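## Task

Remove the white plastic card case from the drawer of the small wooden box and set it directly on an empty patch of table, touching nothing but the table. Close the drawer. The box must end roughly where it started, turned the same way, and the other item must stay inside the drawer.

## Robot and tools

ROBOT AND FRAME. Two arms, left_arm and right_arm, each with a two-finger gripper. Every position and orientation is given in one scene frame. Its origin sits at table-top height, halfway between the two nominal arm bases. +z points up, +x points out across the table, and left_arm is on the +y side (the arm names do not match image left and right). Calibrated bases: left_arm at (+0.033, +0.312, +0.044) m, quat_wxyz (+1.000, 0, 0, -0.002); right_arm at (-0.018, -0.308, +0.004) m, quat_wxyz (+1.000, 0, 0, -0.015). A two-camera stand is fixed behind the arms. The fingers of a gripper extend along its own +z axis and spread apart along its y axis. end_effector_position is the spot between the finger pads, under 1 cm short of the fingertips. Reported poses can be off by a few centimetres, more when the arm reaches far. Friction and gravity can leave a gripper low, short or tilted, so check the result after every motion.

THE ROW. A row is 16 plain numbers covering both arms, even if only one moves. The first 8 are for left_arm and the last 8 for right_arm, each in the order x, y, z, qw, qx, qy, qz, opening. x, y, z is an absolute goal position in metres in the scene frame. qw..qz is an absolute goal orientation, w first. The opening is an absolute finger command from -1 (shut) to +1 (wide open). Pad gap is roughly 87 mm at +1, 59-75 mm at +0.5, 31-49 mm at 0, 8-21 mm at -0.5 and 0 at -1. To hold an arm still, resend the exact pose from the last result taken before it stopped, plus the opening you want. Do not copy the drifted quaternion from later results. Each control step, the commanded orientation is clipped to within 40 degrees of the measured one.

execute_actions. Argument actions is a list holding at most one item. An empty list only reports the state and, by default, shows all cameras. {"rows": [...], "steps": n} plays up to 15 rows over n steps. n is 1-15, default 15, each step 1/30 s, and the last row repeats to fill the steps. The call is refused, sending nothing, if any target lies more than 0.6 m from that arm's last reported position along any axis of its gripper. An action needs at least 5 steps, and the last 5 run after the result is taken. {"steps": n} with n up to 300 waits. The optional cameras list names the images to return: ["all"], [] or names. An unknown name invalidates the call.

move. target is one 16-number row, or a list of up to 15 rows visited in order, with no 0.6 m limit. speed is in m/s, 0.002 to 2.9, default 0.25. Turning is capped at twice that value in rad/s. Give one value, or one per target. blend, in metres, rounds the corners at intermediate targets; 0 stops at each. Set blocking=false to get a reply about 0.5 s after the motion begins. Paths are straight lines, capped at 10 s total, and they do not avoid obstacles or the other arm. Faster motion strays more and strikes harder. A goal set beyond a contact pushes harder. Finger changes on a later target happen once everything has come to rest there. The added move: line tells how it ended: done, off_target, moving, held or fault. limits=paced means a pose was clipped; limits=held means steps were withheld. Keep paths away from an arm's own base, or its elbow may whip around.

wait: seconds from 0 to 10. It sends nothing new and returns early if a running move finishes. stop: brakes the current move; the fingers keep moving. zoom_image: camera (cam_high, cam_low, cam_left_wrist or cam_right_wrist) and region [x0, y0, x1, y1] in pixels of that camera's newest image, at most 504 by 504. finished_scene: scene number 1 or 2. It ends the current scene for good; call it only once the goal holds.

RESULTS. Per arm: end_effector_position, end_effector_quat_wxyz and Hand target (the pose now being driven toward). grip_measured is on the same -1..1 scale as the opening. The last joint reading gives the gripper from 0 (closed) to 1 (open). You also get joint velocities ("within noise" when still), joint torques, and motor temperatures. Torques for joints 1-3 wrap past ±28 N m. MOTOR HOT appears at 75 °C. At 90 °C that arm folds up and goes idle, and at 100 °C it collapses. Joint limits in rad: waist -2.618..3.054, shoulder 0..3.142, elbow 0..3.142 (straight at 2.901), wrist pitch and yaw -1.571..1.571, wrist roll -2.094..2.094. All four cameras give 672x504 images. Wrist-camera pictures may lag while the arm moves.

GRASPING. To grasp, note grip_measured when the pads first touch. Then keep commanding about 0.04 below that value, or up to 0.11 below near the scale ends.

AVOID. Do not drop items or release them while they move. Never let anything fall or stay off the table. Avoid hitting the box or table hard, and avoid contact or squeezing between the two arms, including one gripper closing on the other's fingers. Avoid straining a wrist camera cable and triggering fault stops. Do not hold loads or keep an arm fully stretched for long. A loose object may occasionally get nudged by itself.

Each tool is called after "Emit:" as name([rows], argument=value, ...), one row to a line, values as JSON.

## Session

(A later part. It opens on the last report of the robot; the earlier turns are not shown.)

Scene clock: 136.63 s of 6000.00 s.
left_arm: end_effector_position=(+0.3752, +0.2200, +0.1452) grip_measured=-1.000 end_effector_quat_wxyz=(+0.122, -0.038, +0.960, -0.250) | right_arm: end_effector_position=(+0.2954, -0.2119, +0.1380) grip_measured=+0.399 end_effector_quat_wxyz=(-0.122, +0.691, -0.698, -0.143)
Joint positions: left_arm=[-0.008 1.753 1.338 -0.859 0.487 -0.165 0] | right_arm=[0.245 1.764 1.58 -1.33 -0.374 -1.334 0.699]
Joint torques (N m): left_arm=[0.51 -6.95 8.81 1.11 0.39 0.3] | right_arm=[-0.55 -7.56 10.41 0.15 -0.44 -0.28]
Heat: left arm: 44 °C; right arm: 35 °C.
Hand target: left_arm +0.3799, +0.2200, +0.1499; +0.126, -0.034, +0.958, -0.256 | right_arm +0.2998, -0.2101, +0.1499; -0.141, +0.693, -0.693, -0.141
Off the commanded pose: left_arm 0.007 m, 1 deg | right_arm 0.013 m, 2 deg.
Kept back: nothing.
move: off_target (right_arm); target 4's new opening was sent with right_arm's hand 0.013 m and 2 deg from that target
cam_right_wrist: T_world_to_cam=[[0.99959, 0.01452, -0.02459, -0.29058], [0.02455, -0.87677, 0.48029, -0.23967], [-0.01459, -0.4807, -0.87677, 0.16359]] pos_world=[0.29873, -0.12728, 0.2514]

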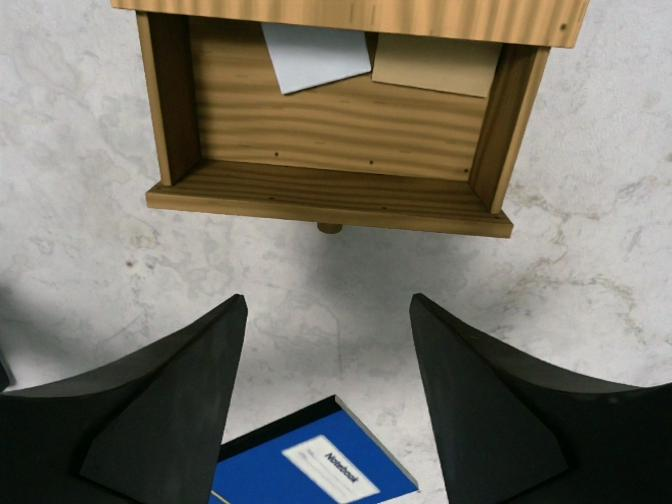

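Emit:
move([
  [0.38,0.22,0.15,0.1261,-0.0338,0.9576,-0.2566,-1,0.298,-0.138,0.08,0.1349,-0.6941,0.6941,0.1349,-0.6],
  [0.38,0.22,0.15,0.1261,-0.0338,0.9576,-0.2566,-1,0.298,-0.128,0.012,0.1349,-0.6941,0.6941,0.1349,-0.6],
  [0.38,0.22,0.15,0.1261,-0.0338,0.9576,-0.2566,-1,0.25,-0.135,0.012,0.1349,-0.6941,0.6941,0.1349,-0.6],
], speed=[0.2,0.06,0.05])

Emit:
move([
  [0.38,0.22,0.15,0.1261,-0.0338,0.9576,-0.2566,-1,0.27,-0.15,0.08,0.1349,-0.6941,0.6941,0.1349,-0.6],
  [0.38,0.22,0.15,0.1261,-0.0338,0.9576,-0.2566,-1,0.30,-0.21,0.15,0.141,-0.6929,0.6929,0.141,0.4],
], speed=[0.15,0.25], cameras=["cam_right_wrist"])

Scene clock: 141.23 s of 6000.00 s.
left_arm: end_effector_position=(+0.3752, +0.2200, +0.1452) grip_measured=-1.000 end_effector_quat_wxyz=(+0.122, -0.038, +0.960, -0.250) | right_arm: end_effector_position=(+0.2903, -0.1409, +0.0364) grip_measured=-0.600 end_effector_quat_wxyz=(-0.184, +0.695, -0.690, -0.081)
Joint positions: left_arm=[-0.008 1.753 1.338 -0.859 0.487 -0.165 0] | right_arm=[0.492 1.721 1.096 -0.64 -0.27 -1.075 0.2]
Joint torques (N m): left_arm=[0.51 -6.91 8.83 1.11 0.39 0.29] | right_arm=[2.91 -4.42 2.55 0.21 -0.86 0.16]
Heat: left arm: 44 °C; right arm: 35 °C.
Hand target: left_arm +0.3799, +0.2200, +0.1499; +0.126, -0.034, +0.958, -0.256 | right_arm +0.2511, -0.1371, +0.0145; -0.134, +0.693, -0.696, -0.133
Off the commanded pose: left_arm 0.007 m, 1 deg | right_arm 0.048 m, 8 deg.
Kept back: nothing.
move: off_target (right_arm)

Scene clock: 144.40 s of 6000.00 s.
left_arm: end_effector_position=(+0.3752, +0.2200, +0.1452) grip_measured=-1.000 end_effector_quat_wxyz=(+0.122, -0.038, +0.960, -0.250) | right_arm: end_effector_position=(+0.2948, -0.2121, +0.1468) grip_measured=+0.399 end_effector_quat_wxyz=(-0.134, +0.692, -0.696, -0.135)
Joint positions: left_arm=[-0.008 1.753 1.338 -0.859 0.487 -0.165 0] | right_arm=[0.245 1.736 1.58 -1.33 -0.374 -1.334 0.7]
Joint torques (N m): left_arm=[0.57 -6.97 8.8 1.1 0.39 0.31] | right_arm=[-0.62 -5.12 10.59 0.2 -0.47 -0.26]
Motor temperatures (°C): left_arm=[25 44 45 29 24 26 23] | right_arm=[25 35 31 28 27 27 27]
Heat: left arm: 45 °C; right arm: 35 °C.
Hand target: left_arm +0.3799, +0.2200, +0.1499; +0.126, -0.034, +0.958, -0.256 | right_arm +0.2999, -0.2101, +0.1500; -0.141, +0.693, -0.693, -0.141
Off the commanded pose: left_arm 0.007 m, 1 deg | right_arm 0.006 m, 1 deg.
Kept back: nothing.
move: done
cam_right_wrist: T_world_to_cam=[[0.99989, 0.0146, 0.00333, -0.29397], [0.01126, -0.8797, 0.47541, -0.24002], [0.00987, -0.47531, -0.87976, 0.16556]] pos_world=[0.29501, -0.12816, 0.26074]

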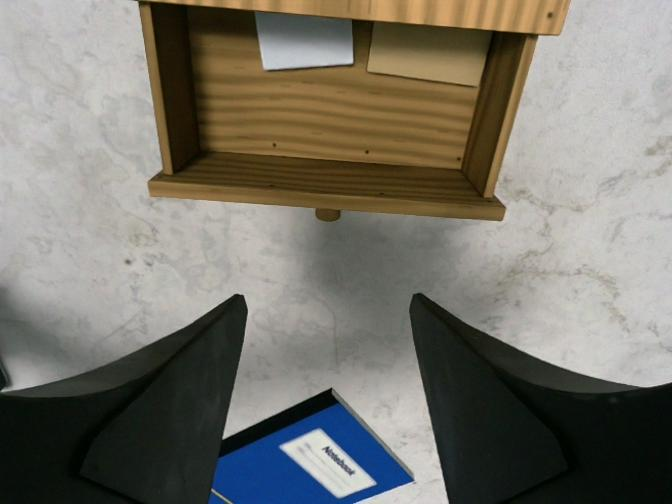

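Emit:
move([
  [0.38,0.22,0.15,0.1261,-0.0338,0.9576,-0.2566,-1,0.29,-0.128,0.08,0.1349,-0.6941,0.6941,0.1349,-0.6],
  [0.38,0.22,0.15,0.1261,-0.0338,0.9576,-0.2566,-1,0.29,-0.119,0.012,0.1349,-0.6941,0.6941,0.1349,-0.6],
  [0.38,0.22,0.15,0.1261,-0.0338,0.9576,-0.2566,-1,0.245,-0.15,0.010,0.1349,-0.6941,0.6941,0.1349,-0.6],
], speed=[0.2,0.06,0.05])

Emit:
move([
  [0.38,0.22,0.15,0.1261,-0.0338,0.9576,-0.2566,-1,0.265,-0.15,0.08,0.1349,-0.6941,0.6941,0.1349,-0.6],
  [0.38,0.22,0.15,0.1261,-0.0338,0.9576,-0.2566,-1,0.30,-0.21,0.15,0.141,-0.6929,0.6929,0.141,0.4],
], speed=[0.15,0.25], cameras=["cam_right_wrist"])

Scene clock: 148.97 s of 6000.00 s.
left_arm: end_effector_position=(+0.3752, +0.2200, +0.1452) grip_measured=-1.000 end_effector_quat_wxyz=(+0.122, -0.038, +0.960, -0.250) | right_arm: end_effector_position=(+0.2809, -0.1371, +0.0299) grip_measured=-0.600 end_effector_quat_wxyz=(-0.193, +0.698, -0.682, -0.101)
Joint positions: left_arm=[-0.008 1.753 1.338 -0.859 0.487 -0.165 0] | right_arm=[0.492 1.704 1.045 -0.601 -0.315 -1.084 0.2]
Joint torques (N m): left_arm=[0.53 -6.93 8.81 1.1 0.39 0.3] | right_arm=[-0.03 -5.22 3.07 -0.04 -0.51 -0.1]
Heat: left arm: 45 °C; right arm: 34 °C.
Hand target: left_arm +0.3799, +0.2200, +0.1499; +0.126, -0.034, +0.958, -0.256 | right_arm +0.2463, -0.1494, +0.0117; -0.135, +0.693, -0.695, -0.135
Off the commanded pose: left_arm 0.007 m, 1 deg | right_arm 0.043 m, 8 deg.
Kept back: nothing.
move: off_target (right_arm)

Scene clock: 152.10 s of 6000.00 s.
left_arm: end_effector_position=(+0.3752, +0.2200, +0.1452) grip_measured=-1.000 end_effector_quat_wxyz=(+0.122, -0.038, +0.960, -0.250) | right_arm: end_effector_position=(+0.2948, -0.2121, +0.1469) grip_measured=+0.399 end_effector_quat_wxyz=(-0.134, +0.692, -0.696, -0.135)
Joint positions: left_arm=[-0.008 1.753 1.338 -0.859 0.487 -0.165 0] | right_arm=[0.245 1.735 1.58 -1.33 -0.374 -1.334 0.7]
Joint torques (N m): left_arm=[0.51 -6.9 8.84 1.11 0.4 0.29] | right_arm=[-0.54 -5.07 10.59 0.18 -0.45 -0.29]
Heat: left arm: 45 °C; right arm: 34 °C.
Hand target: left_arm +0.3799, +0.2200, +0.1499; +0.126, -0.034, +0.958, -0.256 | right_arm +0.3000, -0.2101, +0.1500; -0.141, +0.693, -0.693, -0.141
Off the commanded pose: left_arm 0.007 m, 1 deg | right_arm 0.006 m, 1 deg.
Kept back: nothing.
move: done
cam_right_wrist: T_world_to_cam=[[0.99989, 0.01461, 0.00377, -0.29399], [0.01106, -0.87974, 0.47533, -0.24], [0.01027, -0.47524, -0.8798, 0.16555]] pos_world=[0.29491, -0.12816, 0.26084]

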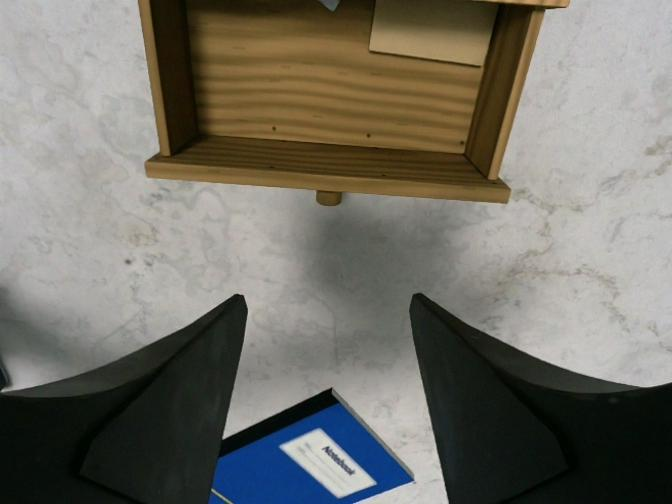

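Emit:
move([
  [0.38,0.22,0.15,0.1261,-0.0338,0.9576,-0.2566,-1,0.32,-0.19,0.17,0.141,-0.6929,0.6929,0.141,-1],
], cameras=["cam_right_wrist","cam_high"])

Emit:
zoom_image(camera="cam_high", region=[250, 100, 450, 300])

Scene clock: 153.27 s of 6000.00 s.
left_arm: end_effector_position=(+0.3752, +0.2200, +0.1452) grip_measured=-1.000 end_effector_quat_wxyz=(+0.122, -0.038, +0.960, -0.250) | right_arm: end_effector_position=(+0.3180, -0.1953, +0.1678) grip_measured=-0.999 end_effector_quat_wxyz=(-0.139, +0.695, -0.693, -0.134)
Joint positions: left_arm=[-0.008 1.753 1.338 -0.859 0.487 -0.165 0] | right_arm=[0.277 1.838 1.788 -1.414 -0.374 -1.306 0]
Joint torques (N m): left_arm=[0.54 -6.94 8.84 1.11 0.4 0.3] | right_arm=[0.69 -5.75 10.52 0.23 -0.42 -0.06]
Heat: left arm: 45 °C; right arm: 34 °C.
Hand target: left_arm +0.3799, +0.2200, +0.1499; +0.126, -0.034, +0.958, -0.256 | right_arm +0.3199, -0.1901, +0.1700; -0.141, +0.693, -0.693, -0.141
Off the commanded pose: left_arm 0.007 m, 1 deg | right_arm 0.006 m, 1 deg.
Kept back: nothing.
move: done
cam_right_wrist: T_world_to_cam=[[0.99968, 0.02043, 0.0149, -0.31818], [0.01101, -0.88208, 0.47097, -0.23515], [0.02277, -0.47065, -0.88203, 0.18902]] pos_world=[0.31636, -0.11196, 0.2822]
Images, in order (width x height): cam_high 672x504, cam_right_wrist 672x504.

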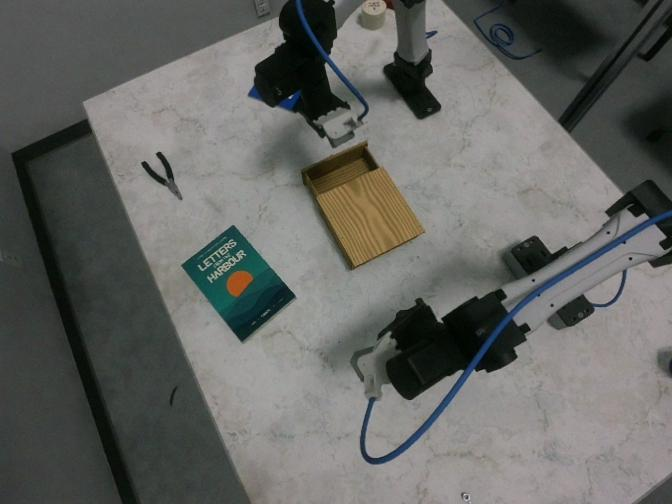

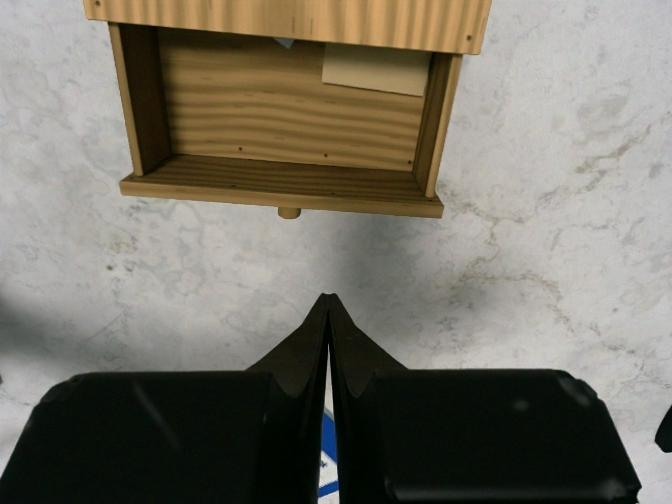

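Scaled by 2.520 from the camera's image (finer frame: 960x720).

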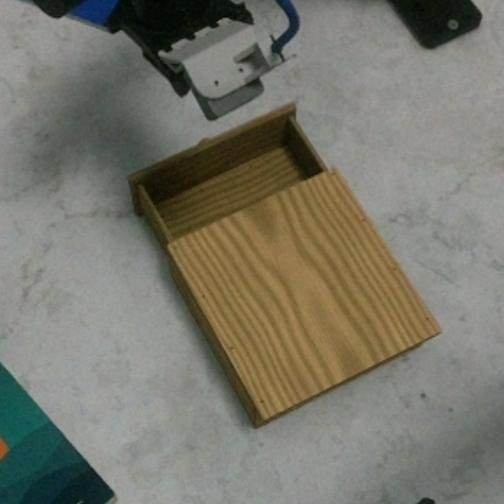

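Emit:
move([
  [0.38,0.22,0.15,0.1261,-0.0338,0.9576,-0.2566,-1,0.297,-0.170,0.135,0.2706,-0.6533,0.6533,0.2706,-0.8],
  [0.38,0.22,0.15,0.1261,-0.0338,0.9576,-0.2566,-1,0.297,-0.087,0.055,0.2706,-0.6533,0.6533,0.2706,-0.8],
  [0.38,0.22,0.15,0.1261,-0.0338,0.9576,-0.2566,-1,0.297,-0.084,0.013,0.2706,-0.6533,0.6533,0.2706,-0.8],
  [0.38,0.22,0.15,0.1261,-0.0338,0.9576,-0.2566,-1,0.29,-0.165,0.010,0.2706,-0.6533,0.6533,0.2706,-0.8],
], speed=[0.2,0.08,0.06,0.05])

Emit:
move([
  [0.38,0.22,0.15,0.1261,-0.0338,0.9576,-0.2566,-1,0.29,-0.165,0.08,0.2706,-0.6533,0.6533,0.2706,-0.8],
  [0.38,0.22,0.15,0.1261,-0.0338,0.9576,-0.2566,-1,0.31,-0.21,0.15,0.141,-0.6929,0.6929,0.141,0.4],
], speed=[0.15,0.25], cameras=["cam_right_wrist"])

Scene clock: 160.83 s of 6000.00 s.
left_arm: end_effector_position=(+0.3752, +0.2200, +0.1452) grip_measured=-1.000 end_effector_quat_wxyz=(+0.122, -0.038, +0.960, -0.250) | right_arm: end_effector_position=(+0.3025, -0.1373, +0.0321) grip_measured=-0.801 end_effector_quat_wxyz=(-0.323, +0.652, -0.619, -0.296)
Joint positions: left_arm=[-0.008 1.753 1.338 -0.859 0.487 -0.165 0] | right_arm=[0.211 1.824 1.052 -0.554 -0.882 -1.327 0.1]
Joint torques (N m): left_arm=[0.54 -6.9 8.85 1.11 0.4 0.29] | right_arm=[-2.29 -6.61 3.95 -0.01 0.55 -0.41]
Heat: left arm: 45 °C; right arm: 34 °C.
Hand target: left_arm +0.3799, +0.2200, +0.1499; +0.126, -0.034, +0.958, -0.256 | right_arm +0.2888, -0.1637, +0.0116; -0.272, +0.653, -0.652, -0.273
Off the commanded pose: left_arm 0.007 m, 1 deg | right_arm 0.038 m, 8 deg.
Kept back: nothing.
move: off_target (right_arm)

Scene clock: 164.30 s of 6000.00 s.
left_arm: end_effector_position=(+0.3752, +0.2200, +0.1452) grip_measured=-1.000 end_effector_quat_wxyz=(+0.122, -0.038, +0.960, -0.250) | right_arm: end_effector_position=(+0.3053, -0.2127, +0.1476) grip_measured=+0.399 end_effector_quat_wxyz=(-0.141, +0.686, -0.699, -0.144)
Joint positions: left_arm=[-0.008 1.753 1.338 -0.859 0.487 -0.165 0] | right_arm=[0.224 1.775 1.628 -1.341 -0.397 -1.341 0.7]
Joint torques (N m): left_arm=[0.54 -6.97 8.83 1.1 0.39 0.3] | right_arm=[0.84 -5.44 10.47 0.17 -0.24 -0.27]
Heat: left arm: 45 °C; right arm: 35 °C.
Hand target: left_arm +0.3799, +0.2200, +0.1499; +0.126, -0.034, +0.958, -0.256 | right_arm +0.3098, -0.2100, +0.1499; -0.141, +0.693, -0.693, -0.141
Off the commanded pose: left_arm 0.007 m, 1 deg | right_arm 0.006 m, 1 deg.
Kept back: nothing.
move: done
cam_right_wrist: T_world_to_cam=[[1, 0.00264, -0.00098, -0.30635], [0.0028, -0.89008, 0.45579, -0.23775], [0.00034, -0.45579, -0.89009, 0.17448]] pos_world=[0.30696, -0.13128, 0.26337]

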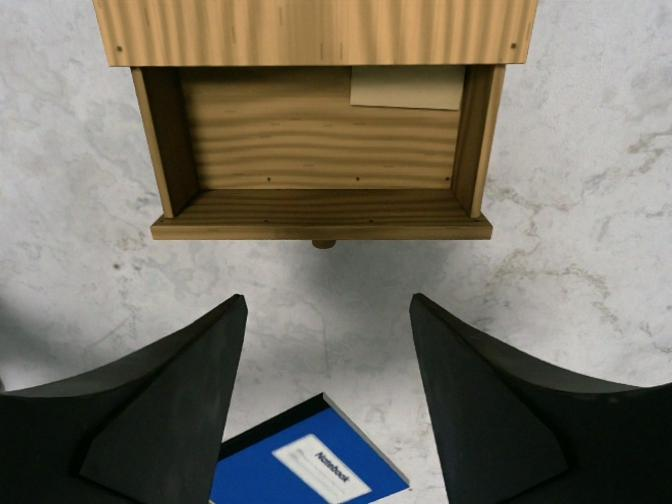

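Emit:
move([
  [0.38,0.22,0.15,0.1261,-0.0338,0.9576,-0.2566,-1,0.31,-0.20,0.16,-0.0616,0.7044,0.7044,0.0616,0.4],
  [0.38,0.22,0.15,0.1261,-0.0338,0.9576,-0.2566,-1,0.31,-0.17,0.095,-0.0616,0.7044,0.7044,0.0616,0.4],
], speed=[0.4,0.15], cameras=["cam_right_wrist"])

Scene clock: 170.90 s of 6000.00 s.
left_arm: end_effector_position=(+0.3752, +0.2200, +0.1452) grip_measured=-1.000 end_effector_quat_wxyz=(+0.122, -0.038, +0.960, -0.250) | right_arm: end_effector_position=(+0.3078, -0.1703, +0.0934) grip_measured=+0.400 end_effector_quat_wxyz=(-0.074, +0.703, +0.705, +0.057)
Joint positions: left_arm=[-0.008 1.753 1.338 -0.859 0.487 -0.165 0] | right_arm=[0.221 1.826 1.425 -1.158 -0.187 1.76 0.7]
Joint torques (N m): left_arm=[0.5 -6.94 8.87 1.11 0.39 0.3] | right_arm=[0.9 -7.92 6.65 0.3 0.11 0.03]
Heat: left arm: 45 °C; right arm: 34 °C.
Hand target: left_arm +0.3799, +0.2200, +0.1499; +0.126, -0.034, +0.958, -0.256 | right_arm +0.3100, -0.1700, +0.0950; -0.062, +0.704, +0.704, +0.062
Off the commanded pose: left_arm 0.007 m, 1 deg | right_arm 0.003 m, 2 deg.
Kept back: nothing.
move: done
cam_right_wrist: T_world_to_cam=[[-0.99953, -0.02485, 0.0179, 0.29999], [0.00362, 0.48476, 0.87464, 0.01947], [-0.03041, 0.8743, -0.48444, 0.34367]] pos_world=[0.31023, -0.30245, 0.14408]

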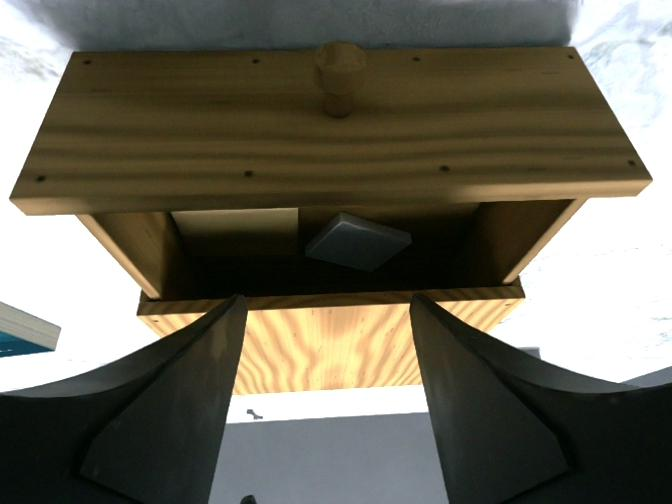

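Emit:
move([
  [0.38,0.22,0.15,0.1261,-0.0338,0.9576,-0.2566,-1,0.25,-0.20,0.17,0.3228,-0.4964,0.7792,0.2056,0.3],
  [0.38,0.22,0.15,0.1261,-0.0338,0.9576,-0.2566,-1,0.259,-0.182,0.115,0.3228,-0.4964,0.7792,0.2056,0.3],
  [0.38,0.22,0.15,0.1261,-0.0338,0.9576,-0.2566,-1,0.297,-0.107,0.028,0.3228,-0.4964,0.7792,0.2056,0.3],
], speed=[0.4,0.15,0.07], cameras=["cam_right_wrist","cam_high"])

Scene clock: 189.80 s of 6000.00 s.
left_arm: end_effector_position=(+0.3752, +0.2200, +0.1452) grip_measured=-1.000 end_effector_quat_wxyz=(+0.122, -0.038, +0.960, -0.250) | right_arm: end_effector_position=(+0.2942, -0.1071, +0.0361) grip_measured=+0.300 end_effector_quat_wxyz=(+0.327, -0.504, +0.771, +0.211)
Joint positions: left_arm=[-0.008 1.753 1.338 -0.859 0.487 -0.165 0] | right_arm=[0.419 1.634 0.839 -0.136 -0.519 -0.594 0.65]
Joint torques (N m): left_arm=[0.54 -6.94 8.85 1.11 0.4 0.28] | right_arm=[0.62 -3.75 7.47 1.44 -0.06 0.05]
Heat: left arm: 46 °C; right arm: 34 °C.
Hand target: left_arm +0.3799, +0.2200, +0.1499; +0.126, -0.034, +0.958, -0.256 | right_arm +0.2967, -0.1071, +0.0282; +0.323, -0.497, +0.779, +0.206
Off the commanded pose: left_arm 0.007 m, 1 deg | right_arm 0.009 m, 2 deg.
Kept back: nothing.
move: done
cam_right_wrist: T_world_to_cam=[[0.9216, -0.38774, 0.01745, -0.31507], [-0.38786, -0.91834, 0.07888, 0.03259], [-0.01456, -0.07947, -0.99673, 0.17185]] pos_world=[0.30551, -0.07858, 0.17422]
Images, in order (width x height): cam_high 672x504, cam_right_wrist 672x504.

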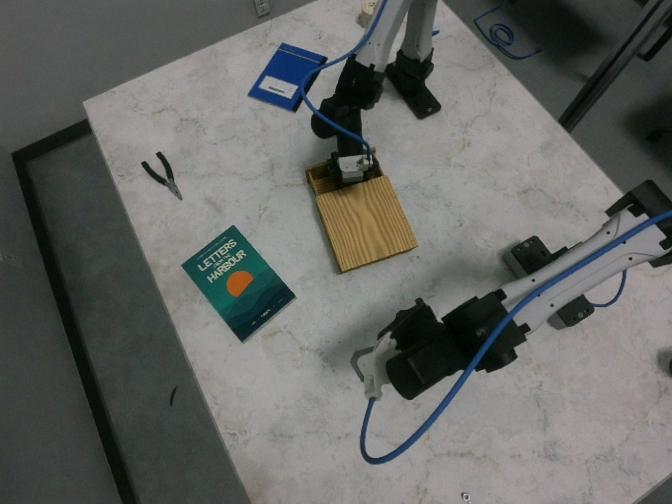

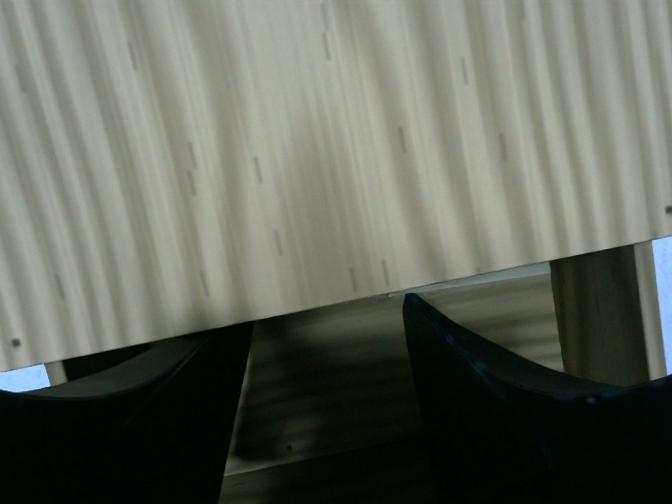

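Emit:
move([
  [0.38,0.22,0.15,0.1261,-0.0338,0.9576,-0.2566,-1,0.297,-0.107,0.014,0.3228,-0.4964,0.7792,0.2056,0.3],
  [0.38,0.22,0.15,0.1261,-0.0338,0.9576,-0.2566,-1,0.297,-0.107,0.014,0.3228,-0.4964,0.7792,0.2056,-0.35],
], speed=[0.05,0.05])

Scene clock: 191.37 s of 6000.00 s.
left_arm: end_effector_position=(+0.3752, +0.2200, +0.1452) grip_measured=-1.000 end_effector_quat_wxyz=(+0.122, -0.038, +0.960, -0.250) | right_arm: end_effector_position=(+0.3034, -0.0985, +0.0356) grip_measured=-0.349 end_effector_quat_wxyz=(+0.349, -0.500, +0.761, +0.219)
Joint positions: left_arm=[-0.008 1.753 1.338 -0.859 0.487 -0.165 0] | right_arm=[0.421 1.66 0.829 -0.045 -0.538 -0.573 0.326]
Joint torques (N m): left_arm=[0.54 -6.9 8.8 1.11 0.39 0.3] | right_arm=[0.46 -3.49 5.45 1.24 0.12 -0.2]
Heat: left arm: 46 °C; right arm: 34 °C.
Hand target: left_arm +0.3799, +0.2200, +0.1499; +0.126, -0.034, +0.958, -0.256 | right_arm +0.2961, -0.1075, +0.0149; +0.323, -0.497, +0.779, +0.206
Off the commanded pose: left_arm 0.007 m, 1 deg | right_arm 0.024 m, 4 deg.
Kept back: nothing.
move: off_target (right_arm); target 2's new opening was sent with right_arm's hand 0.023 m and 3 deg from that target

Emit:
move([
  [0.38,0.22,0.15,0.1261,-0.0338,0.9576,-0.2566,-1,0.259,-0.19,0.13,0.3228,-0.4964,0.7792,0.2056,-0.3],
  [0.38,0.22,0.15,0.1261,-0.0338,0.9576,-0.2566,-1,0.31,-0.22,0.16,-0.0616,0.7044,0.7044,0.0616,0.4],
  [0.38,0.22,0.15,0.1261,-0.0338,0.9576,-0.2566,-1,0.31,-0.19,0.085,-0.0616,0.7044,0.7044,0.0616,0.4],
], speed=[0.15,0.5,0.15], cameras=["cam_right_wrist","cam_high"])

Emit:
zoom_image(camera="cam_right_wrist", region=[100, 180, 600, 420])

Emit:
zoom_image(camera="cam_high", region=[250, 100, 450, 300])

Scene clock: 199.00 s of 6000.00 s.
left_arm: end_effector_position=(+0.3752, +0.2200, +0.1452) grip_measured=-1.000 end_effector_quat_wxyz=(+0.122, -0.038, +0.960, -0.250) | right_arm: end_effector_position=(+0.3089, -0.1931, +0.0918) grip_measured=+0.400 end_effector_quat_wxyz=(-0.057, +0.702, +0.707, +0.064)
Joint positions: left_arm=[-0.008 1.753 1.338 -0.859 0.487 -0.165 0] | right_arm=[0.163 1.792 1.38 -1.127 -0.169 1.7 0.7]
Joint torques (N m): left_arm=[0.55 -6.9 8.81 1.11 0.4 0.29] | right_arm=[0.83 -5.39 6.58 0.32 -0.09 0.05]
Heat: left arm: 46 °C; right arm: 34 °C.
Hand target: left_arm +0.3799, +0.2200, +0.1499; +0.126, -0.034, +0.958, -0.256 | right_arm +0.3098, -0.1901, +0.0851; -0.062, +0.704, +0.704, +0.061
Off the commanded pose: left_arm 0.007 m, 1 deg | right_arm 0.008 m, 1 deg.
Kept back: nothing.
move: done
cam_right_wrist: T_world_to_cam=[[-0.99957, -0.02497, -0.01536, 0.30353], [-0.02575, 0.49727, 0.86721, 0.04403], [-0.01402, 0.86723, -0.4977, 0.35763]] pos_world=[0.30955, -0.32447, 0.14447]
Images, in order (width x height): cam_high 672x504, cam_right_wrist 672x504.

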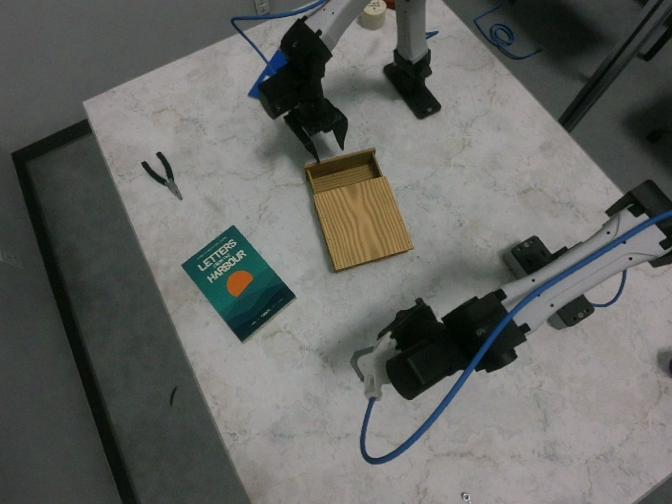

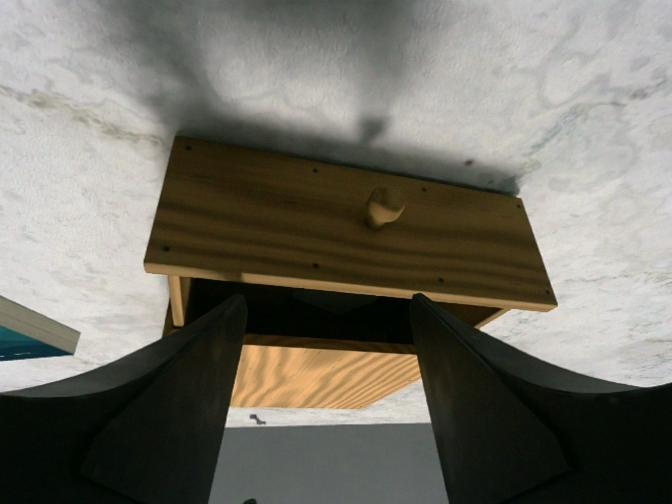

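Scaled by 1.008 from the camera's image (finer frame: 960x720).

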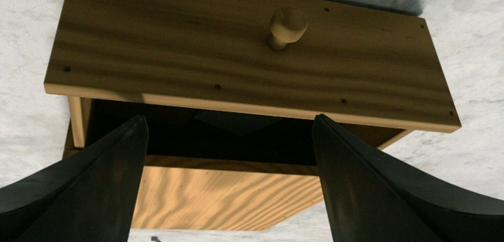

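Scaled by 2.520 from the camera's image (finer frame: 960x720).

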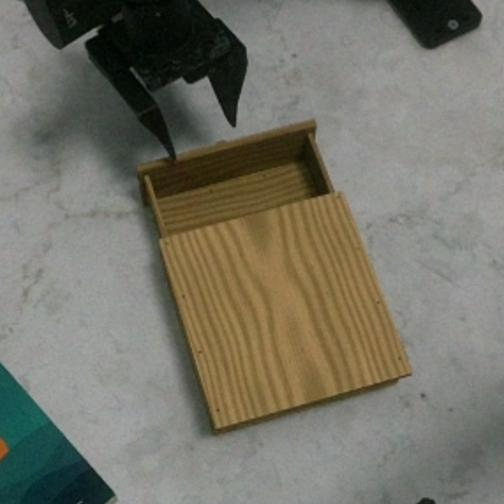

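Emit:
move([
  [0.38,0.22,0.15,0.1261,-0.0338,0.9576,-0.2566,-1,0.305,-0.165,0.15,0.1041,0.0867,0.9907,-0.0091,-1],
  [0.38,0.22,0.15,0.1261,-0.0338,0.9576,-0.2566,-1,0.305,-0.153,0.067,0.1041,0.0867,0.9907,-0.0091,-1],
  [0.38,0.22,0.15,0.1261,-0.0338,0.9576,-0.2566,-1,0.305,-0.153,0.067,0.1041,0.0867,0.9907,-0.0091,1],
], speed=[0.5,0.15,0.1], cameras=["cam_right_wrist","cam_high"])

Emit:
zoom_image(camera="cam_high", region=[250, 100, 450, 300])

Scene clock: 203.97 s of 6000.00 s.
left_arm: end_effector_position=(+0.3752, +0.2200, +0.1452) grip_measured=-1.000 end_effector_quat_wxyz=(+0.122, -0.038, +0.960, -0.250) | right_arm: end_effector_position=(+0.3042, -0.1555, +0.0742) grip_measured=+0.996 end_effector_quat_wxyz=(+0.107, +0.087, +0.990, -0.008)
Joint positions: left_arm=[-0.008 1.753 1.338 -0.859 0.487 -0.165 0] | right_arm=[0.464 1.867 1.459 -0.983 0.12 0.597 0.998]
Joint torques (N m): left_arm=[0.51 -6.93 8.85 1.1 0.39 0.29] | right_arm=[0.54 -6.04 7.01 0.68 0.13 -0.08]
Heat: left arm: 46 °C; right arm: 34 °C.
Hand target: left_arm +0.3799, +0.2200, +0.1499; +0.126, -0.034, +0.958, -0.256 | right_arm +0.3049, -0.1531, +0.0671; +0.104, +0.087, +0.991, -0.009
Off the commanded pose: left_arm 0.007 m, 1 deg | right_arm 0.008 m, 0 deg.
Kept back: nothing.
move: done
cam_right_wrist: T_world_to_cam=[[-0.15278, -0.98826, -0.00026, -0.1089], [-0.77848, 0.12019, 0.61605, 0.22949], [-0.60879, 0.09432, -0.78771, 0.39843]] pos_world=[0.40457, -0.17279, 0.17244]
Images, in order (width x height): cam_high 672x504, cam_right_wrist 672x504.

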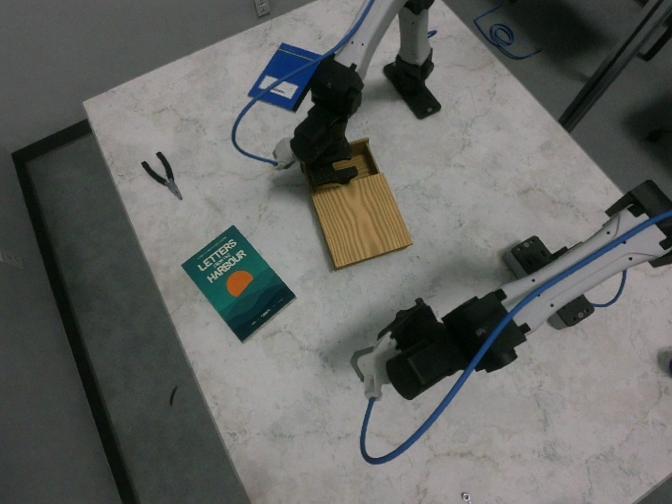

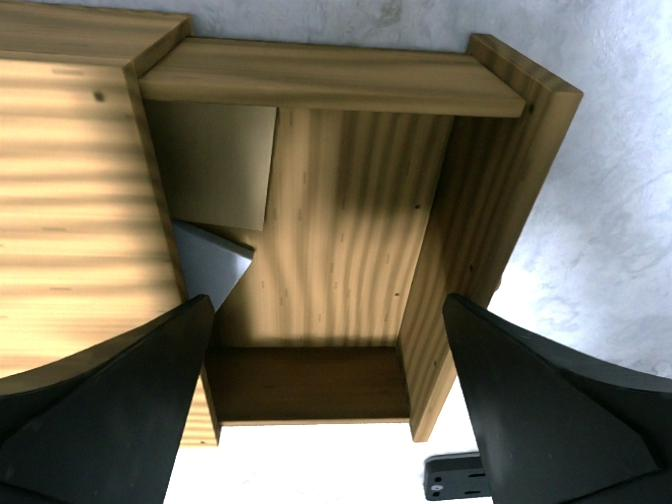

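Scaled by 2.520 from the camera's image (finer frame: 960x720).

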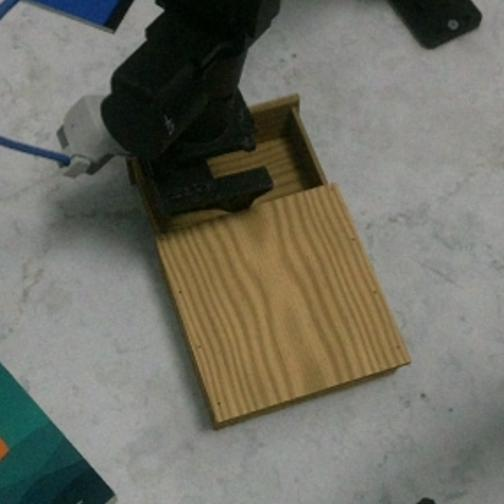

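Emit:
move([
  [0.38,0.22,0.15,0.1261,-0.0338,0.9576,-0.2566,-1,0.305,-0.157,0.067,0.1041,0.0867,0.9907,-0.0091,-0.2],
  [0.38,0.22,0.15,0.1261,-0.0338,0.9576,-0.2566,-1,0.305,-0.157,0.044,0.1041,0.0867,0.9907,-0.0091,-0.2],
  [0.38,0.22,0.15,0.1261,-0.0338,0.9576,-0.2566,-1,0.305,-0.157,0.044,0.1041,0.0867,0.9907,-0.0091,1],
], speed=[0.1,0.1,0.1], cameras=["cam_right_wrist","cam_high"])

Emit:
zoom_image(camera="cam_high", region=[250, 100, 450, 300])

Scene clock: 206.57 s of 6000.00 s.
left_arm: end_effector_position=(+0.3752, +0.2200, +0.1452) grip_measured=-1.000 end_effector_quat_wxyz=(+0.122, -0.038, +0.960, -0.250) | right_arm: end_effector_position=(+0.3016, -0.1587, +0.0508) grip_measured=+0.995 end_effector_quat_wxyz=(+0.103, +0.087, +0.991, -0.011)
Joint positions: left_arm=[-0.008 1.753 1.338 -0.859 0.487 -0.165 0] | right_arm=[0.459 1.882 1.383 -0.902 0.12 0.593 0.998]
Joint torques (N m): left_arm=[0.57 -6.94 8.83 1.11 0.4 0.31] | right_arm=[0.13 -6.2 7.15 0.75 0.08 -0.13]
Heat: left arm: 46 °C; right arm: 34 °C.
Hand target: left_arm +0.3799, +0.2200, +0.1499; +0.126, -0.034, +0.958, -0.256 | right_arm +0.3049, -0.1571, +0.0442; +0.104, +0.087, +0.991, -0.009
Off the commanded pose: left_arm 0.007 m, 1 deg | right_arm 0.008 m, 0 deg.
Kept back: nothing.
move: done
cam_right_wrist: T_world_to_cam=[[-0.15355, -0.98812, 0.00565, -0.11259], [-0.7732, 0.12371, 0.62198, 0.24101], [-0.61529, 0.09114, -0.78301, 0.37998]] pos_world=[0.40286, -0.17569, 0.14826]
Images, in order (width x height): cam_high 672x504, cam_right_wrist 672x504.

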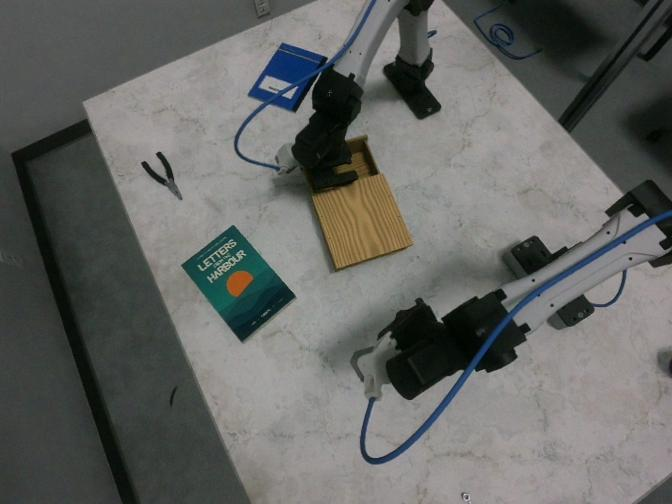

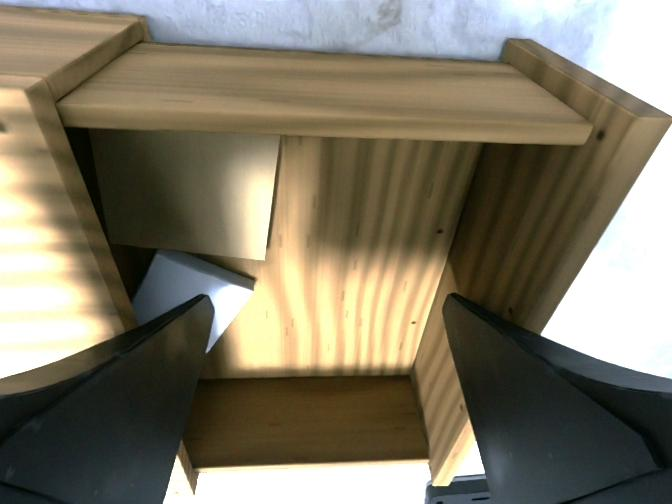

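Scaled by 2.520 from the camera's image (finer frame: 960x720).

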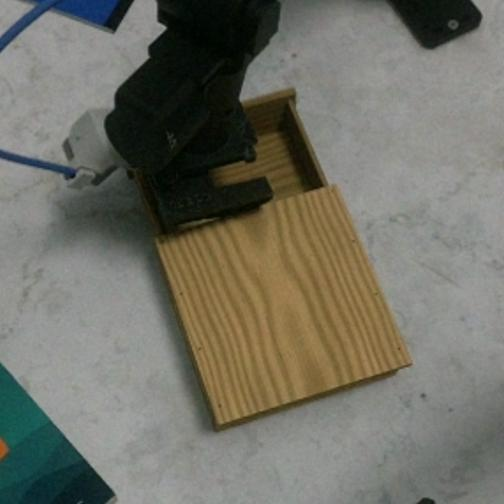

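Emit:
move([
  [0.38,0.22,0.15,0.1261,-0.0338,0.9576,-0.2566,-1,0.308,-0.10,0.046,0.1041,0.0867,0.9907,-0.0091,1],
  [0.38,0.22,0.15,0.1261,-0.0338,0.9576,-0.2566,-1,0.305,-0.15,0.05,0.1041,0.0867,0.9907,-0.0091,0.3],
  [0.38,0.22,0.15,0.1261,-0.0338,0.9576,-0.2566,-1,0.31,-0.22,0.16,-0.0,0.7071,0.7071,0.0,0.4],
], speed=[0.06,0.1,0.4], cameras=["cam_right_wrist","cam_high"])

Emit:
zoom_image(camera="cam_high", region=[250, 100, 450, 300])

Scene clock: 212.87 s of 6000.00 s.
left_arm: end_effector_position=(+0.3752, +0.2200, +0.1452) grip_measured=-1.000 end_effector_quat_wxyz=(+0.122, -0.038, +0.960, -0.250) | right_arm: end_effector_position=(+0.3068, -0.2199, +0.1417) grip_measured=+0.399 end_effector_quat_wxyz=(-0.013, +0.701, +0.713, -0.021)
Joint positions: left_arm=[-0.008 1.753 1.338 -0.859 0.487 -0.165 0] | right_arm=[0.173 1.839 1.677 -1.458 0.006 1.698 0.7]
Joint torques (N m): left_arm=[0.53 -6.93 8.84 1.1 0.38 0.3] | right_arm=[-0.31 -9.62 10.1 -0.13 0 0.01]
Heat: left arm: 47 °C; right arm: 35 °C.
Hand target: left_arm +0.3799, +0.2200, +0.1499; +0.126, -0.034, +0.958, -0.256 | right_arm +0.3095, -0.2201, +0.1597; +0.000, +0.707, +0.707, +0.000
Off the commanded pose: left_arm 0.007 m, 1 deg | right_arm 0.019 m, 3 deg.
Kept back: nothing.
move: off_target (right_arm); target 2's new opening was sent with right_arm's hand 0.014 m and 2 deg from that target; target 3's new opening was sent with right_arm's hand 0.019 m and 3 deg from that target
cam_right_wrist: T_world_to_cam=[[-0.99825, -0.03652, 0.04656, 0.28986], [0.01184, 0.64766, 0.76184, 0.05061], [-0.05798, 0.76105, -0.64609, 0.41688]] pos_world=[0.31292, -0.33946, 0.21729]
Images, in order (width x height): cam_high 672x504, cam_right_wrist 672x504.

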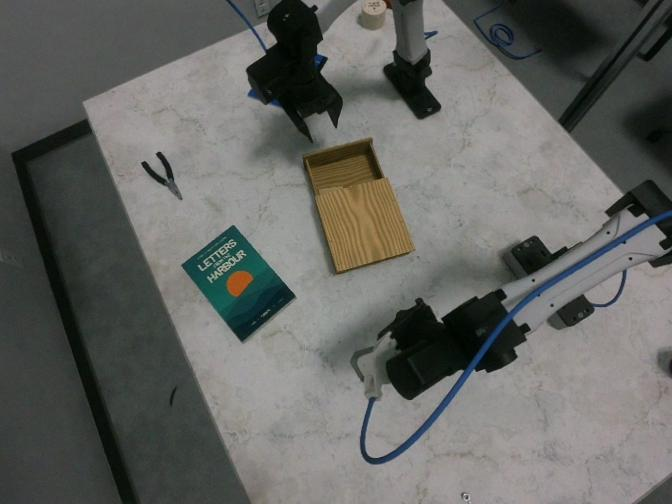

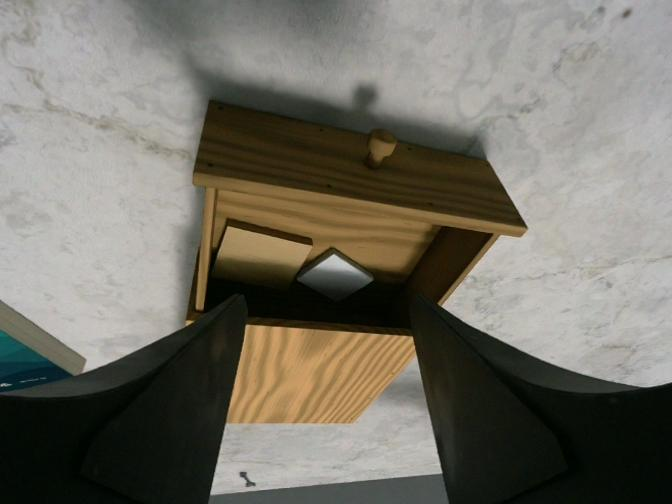

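Scaled by 2.520 from the camera's image (finer frame: 960x720).

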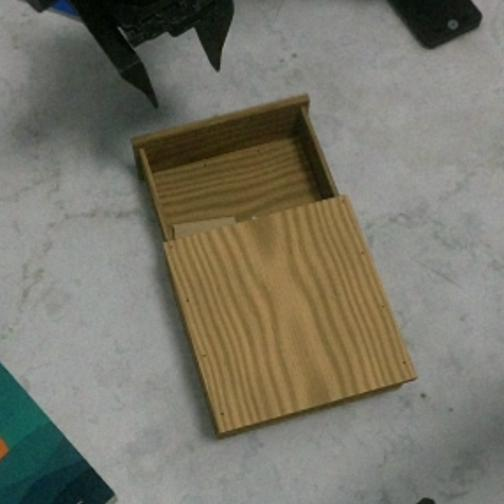

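Emit:
move([
  [0.38,0.22,0.15,0.1261,-0.0338,0.9576,-0.2566,-1,0.30,-0.18,0.15,0.2418,-0.6645,0.6645,0.2418,-0.6],
  [0.38,0.22,0.15,0.1261,-0.0338,0.9576,-0.2566,-1,0.302,-0.125,0.09,0.2418,-0.6645,0.6645,0.2418,-0.6],
  [0.38,0.22,0.15,0.1261,-0.0338,0.9576,-0.2566,-1,0.302,-0.09,0.052,0.2418,-0.6645,0.6645,0.2418,-0.6],
  [0.38,0.22,0.15,0.1261,-0.0338,0.9576,-0.2566,-1,0.302,-0.088,0.020,0.2418,-0.6645,0.6645,0.2418,-0.6],
], speed=[0.5,0.15,0.08,0.05])

Emit:
move([
  [0.38,0.22,0.15,0.1261,-0.0338,0.9576,-0.2566,-1,0.302,-0.155,0.018,0.2418,-0.6645,0.6645,0.2418,-0.6],
], speed=[0.04], cameras=["cam_right_wrist"])

Scene clock: 221.33 s of 6000.00 s.
left_arm: end_effector_position=(+0.3752, +0.2200, +0.1452) grip_measured=-1.000 end_effector_quat_wxyz=(+0.122, -0.038, +0.960, -0.250) | right_arm: end_effector_position=(+0.3038, -0.0913, +0.0419) grip_measured=-0.600 end_effector_quat_wxyz=(-0.254, +0.660, -0.664, -0.243)
Joint positions: left_arm=[-0.008 1.753 1.338 -0.859 0.487 -0.165 0] | right_arm=[0.422 1.837 1.186 -0.578 -0.646 -1.058 0.2]
Joint torques (N m): left_arm=[0.57 -6.94 8.8 1.11 0.39 0.3] | right_arm=[1.55 -3.67 5.08 1.17 -0.21 -0.11]
Heat: left arm: 47 °C; right arm: 35 °C.
Hand target: left_arm +0.3799, +0.2200, +0.1499; +0.126, -0.034, +0.958, -0.256 | right_arm +0.3010, -0.0888, +0.0209; -0.242, +0.665, -0.664, -0.242
Off the commanded pose: left_arm 0.007 m, 1 deg | right_arm 0.022 m, 2 deg.
Kept back: nothing.
move: off_target (right_arm)

Scene clock: 223.40 s of 6000.00 s.
left_arm: end_effector_position=(+0.3752, +0.2200, +0.1452) grip_measured=-1.000 end_effector_quat_wxyz=(+0.122, -0.038, +0.960, -0.250) | right_arm: end_effector_position=(+0.3118, -0.1312, +0.0382) grip_measured=-0.600 end_effector_quat_wxyz=(-0.286, +0.667, -0.636, -0.263)
Joint positions: left_arm=[-0.008 1.753 1.338 -0.859 0.487 -0.165 0] | right_arm=[0.27 1.837 1.146 -0.623 -0.765 -1.274 0.2]
Joint torques (N m): left_arm=[0.55 -6.94 8.9 1.1 0.39 0.28] | right_arm=[-1.7 -6.17 4.52 0.17 0.41 -0.24]
Heat: left arm: 47 °C; right arm: 35 °C.
Hand target: left_arm +0.3799, +0.2200, +0.1499; +0.126, -0.034, +0.958, -0.256 | right_arm +0.3011, -0.1542, +0.0193; -0.242, +0.665, -0.663, -0.243
Off the commanded pose: left_arm 0.007 m, 1 deg | right_arm 0.033 m, 7 deg.
Kept back: nothing.
move: off_target (right_arm)
cam_right_wrist: T_world_to_cam=[[0.99718, 0.04322, 0.06127, -0.30938], [0.03812, -0.9959, 0.08198, -0.12593], [0.06456, -0.07941, -0.99475, 0.14756]] pos_world=[0.30378, -0.10032, 0.17607]

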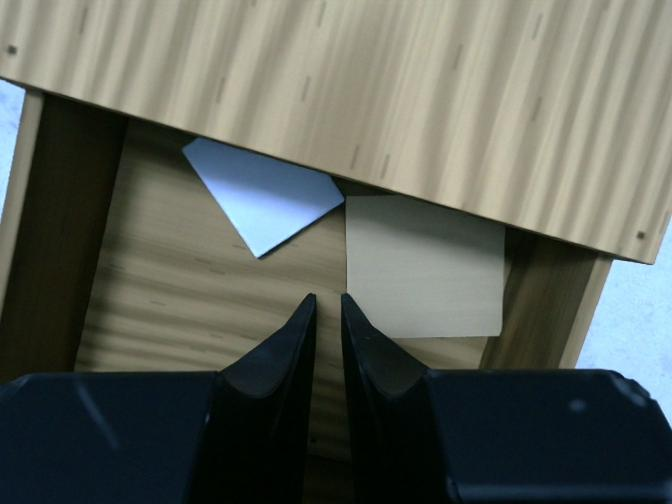

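Emit:
move([
  [0.38,0.22,0.15,0.1261,-0.0338,0.9576,-0.2566,-1,0.295,-0.14,0.07,0.2418,-0.6645,0.6645,0.2418,-0.6],
  [0.38,0.22,0.15,0.1261,-0.0338,0.9576,-0.2566,-1,0.285,-0.088,0.055,0.2418,-0.6645,0.6645,0.2418,-0.6],
  [0.38,0.22,0.15,0.1261,-0.0338,0.9576,-0.2566,-1,0.285,-0.086,0.014,0.2418,-0.6645,0.6645,0.2418,-0.6],
], speed=[0.15,0.1,0.05])

Emit:
move([
  [0.38,0.22,0.15,0.1261,-0.0338,0.9576,-0.2566,-1,0.275,-0.165,0.010,0.2418,-0.6645,0.6645,0.2418,-0.6],
], speed=[0.04], cameras=["cam_right_wrist"])

Scene clock: 227.67 s of 6000.00 s.
left_arm: end_effector_position=(+0.3752, +0.2200, +0.1452) grip_measured=-1.000 end_effector_quat_wxyz=(+0.122, -0.038, +0.960, -0.250) | right_arm: end_effector_position=(+0.2881, -0.0828, +0.0415) grip_measured=-0.600 end_effector_quat_wxyz=(-0.264, +0.662, -0.656, -0.249)
Joint positions: left_arm=[-0.008 1.753 1.338 -0.859 0.487 -0.165 0] | right_arm=[0.454 1.788 1.108 -0.512 -0.655 -1.026 0.2]
Joint torques (N m): left_arm=[0.53 -6.9 8.79 1.11 0.38 0.29] | right_arm=[0.95 -2.86 4.33 1.2 -0.09 -0.21]
Heat: left arm: 47 °C; right arm: 35 °C.
Hand target: left_arm +0.3799, +0.2200, +0.1499; +0.126, -0.034, +0.958, -0.256 | right_arm +0.2835, -0.0870, +0.0155; -0.241, +0.665, -0.664, -0.242
Off the commanded pose: left_arm 0.007 m, 1 deg | right_arm 0.028 m, 3 deg.
Kept back: nothing.
move: off_target (right_arm)

Scene clock: 230.03 s of 6000.00 s.
left_arm: end_effector_position=(+0.3752, +0.2200, +0.1452) grip_measured=-1.000 end_effector_quat_wxyz=(+0.122, -0.038, +0.960, -0.250) | right_arm: end_effector_position=(+0.2904, -0.1357, +0.0312) grip_measured=-0.600 end_effector_quat_wxyz=(-0.292, +0.665, -0.635, -0.264)
Joint positions: left_arm=[-0.008 1.753 1.338 -0.859 0.487 -0.165 0] | right_arm=[0.268 1.768 1.021 -0.555 -0.774 -1.269 0.2]
Joint torques (N m): left_arm=[0.55 -6.97 8.83 1.1 0.4 0.29] | right_arm=[-2.45 -6.42 3.03 0.04 0.47 -0.44]
Heat: left arm: 47 °C; right arm: 34 °C.
Hand target: left_arm +0.3799, +0.2200, +0.1499; +0.126, -0.034, +0.958, -0.256 | right_arm +0.2741, -0.1632, +0.0114; -0.242, +0.665, -0.663, -0.244
Off the commanded pose: left_arm 0.007 m, 1 deg | right_arm 0.039 m, 7 deg.
Kept back: nothing.
move: off_target (right_arm)
cam_right_wrist: T_world_to_cam=[[0.99701, 0.03893, 0.06681, -0.28803], [0.03421, -0.99693, 0.07042, -0.12771], [0.06935, -0.06792, -0.99528, 0.14187]] pos_world=[0.2817, -0.10647, 0.16944]

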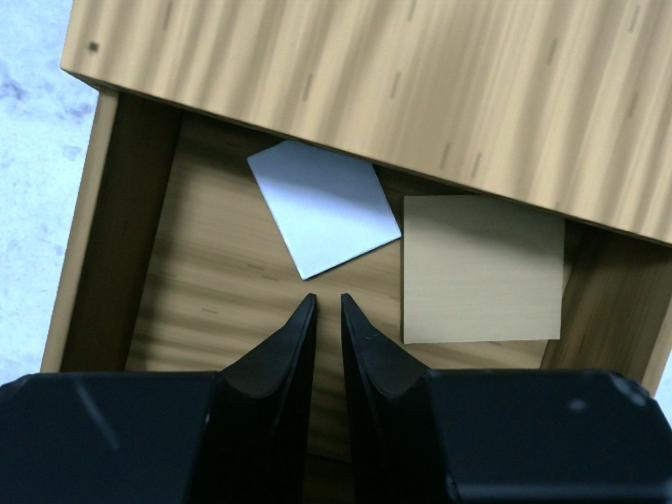

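Emit:
move([
  [0.38,0.22,0.15,0.1261,-0.0338,0.9576,-0.2566,-1,0.29,-0.14,0.07,0.2418,-0.6645,0.6645,0.2418,-0.6],
  [0.38,0.22,0.15,0.1261,-0.0338,0.9576,-0.2566,-1,0.285,-0.099,0.055,0.2418,-0.6645,0.6645,0.2418,-0.6],
  [0.38,0.22,0.15,0.1261,-0.0338,0.9576,-0.2566,-1,0.285,-0.098,0.014,0.2418,-0.6645,0.6645,0.2418,-0.6],
], speed=[0.15,0.1,0.05])

Emit:
move([
  [0.38,0.22,0.15,0.1261,-0.0338,0.9576,-0.2566,-1,0.255,-0.17,0.012,0.2418,-0.6645,0.6645,0.2418,-0.6],
  [0.38,0.22,0.15,0.1261,-0.0338,0.9576,-0.2566,-1,0.28,-0.165,0.10,0.2418,-0.6645,0.6645,0.2418,-0.6],
], speed=[0.04,0.15], cameras=["cam_right_wrist","cam_high"])

Scene clock: 233.87 s of 6000.00 s.
left_arm: end_effector_position=(+0.3752, +0.2200, +0.1452) grip_measured=-1.000 end_effector_quat_wxyz=(+0.122, -0.038, +0.960, -0.250) | right_arm: end_effector_position=(+0.2881, -0.0957, +0.0410) grip_measured=-0.600 end_effector_quat_wxyz=(-0.263, +0.662, -0.657, -0.247)
Joint positions: left_arm=[-0.008 1.753 1.338 -0.859 0.487 -0.165 0] | right_arm=[0.421 1.775 1.094 -0.537 -0.663 -1.066 0.2]
Joint torques (N m): left_arm=[0.57 -6.9 8.81 1.11 0.39 0.3] | right_arm=[1.09 -2.67 4.3 1.17 -0.13 -0.21]
Heat: left arm: 47 °C; right arm: 35 °C.
Hand target: left_arm +0.3799, +0.2200, +0.1499; +0.126, -0.034, +0.958, -0.256 | right_arm +0.2835, -0.0990, +0.0155; -0.241, +0.665, -0.664, -0.242
Off the commanded pose: left_arm 0.007 m, 1 deg | right_arm 0.027 m, 3 deg.
Kept back: nothing.
move: off_target (right_arm)

Scene clock: 237.57 s of 6000.00 s.
left_arm: end_effector_position=(+0.3752, +0.2200, +0.1452) grip_measured=-1.000 end_effector_quat_wxyz=(+0.122, -0.038, +0.960, -0.250) | right_arm: end_effector_position=(+0.2719, -0.1634, +0.0876) grip_measured=-0.600 end_effector_quat_wxyz=(-0.227, +0.659, -0.670, -0.254)
Joint positions: left_arm=[-0.008 1.753 1.338 -0.859 0.487 -0.165 0] | right_arm=[0.242 1.677 1.208 -0.966 -0.684 -1.295 0.2]
Joint torques (N m): left_arm=[0.54 -6.91 8.81 1.11 0.4 0.29] | right_arm=[-0.65 -7.27 10.54 0.31 -0.38 -0.32]
Heat: left arm: 47 °C; right arm: 35 °C.
Hand target: left_arm +0.3799, +0.2200, +0.1499; +0.126, -0.034, +0.958, -0.256 | right_arm +0.2798, -0.1650, +0.0999; -0.242, +0.664, -0.665, -0.242
Off the commanded pose: left_arm 0.007 m, 1 deg | right_arm 0.015 m, 2 deg.
Kept back: nothing.
move: off_target (right_arm)
cam_right_wrist: T_world_to_cam=[[0.99945, 0.0158, -0.02919, -0.26838], [0.02088, -0.98289, 0.18299, -0.16263], [-0.0258, -0.1835, -0.98268, 0.2033]] pos_world=[0.27687, -0.1183, 0.2217]
Images, in order (width x height): cam_high 672x504, cam_right_wrist 672x504.

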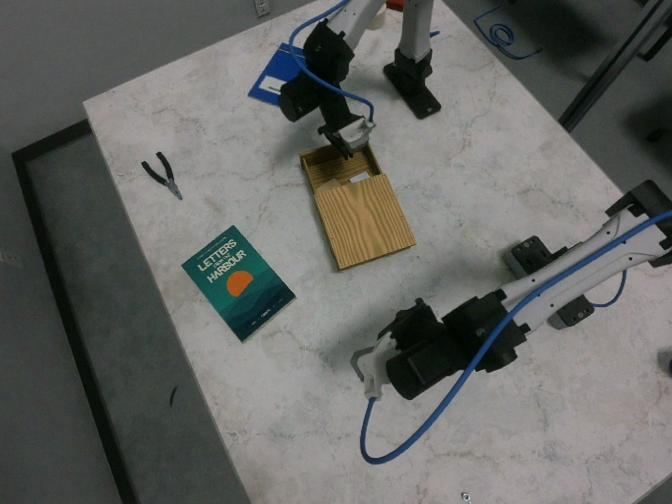

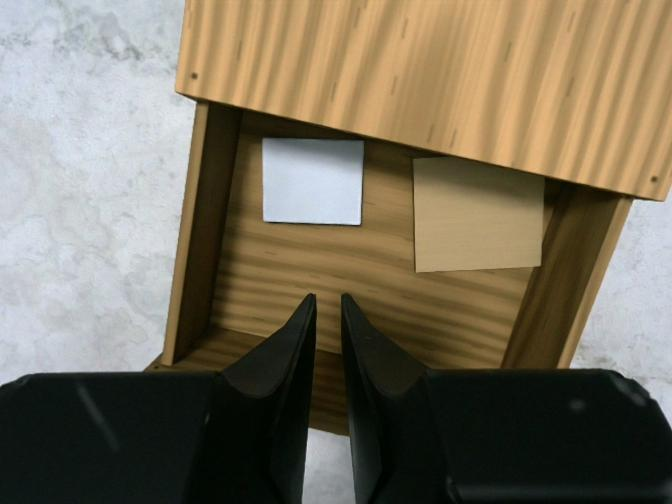

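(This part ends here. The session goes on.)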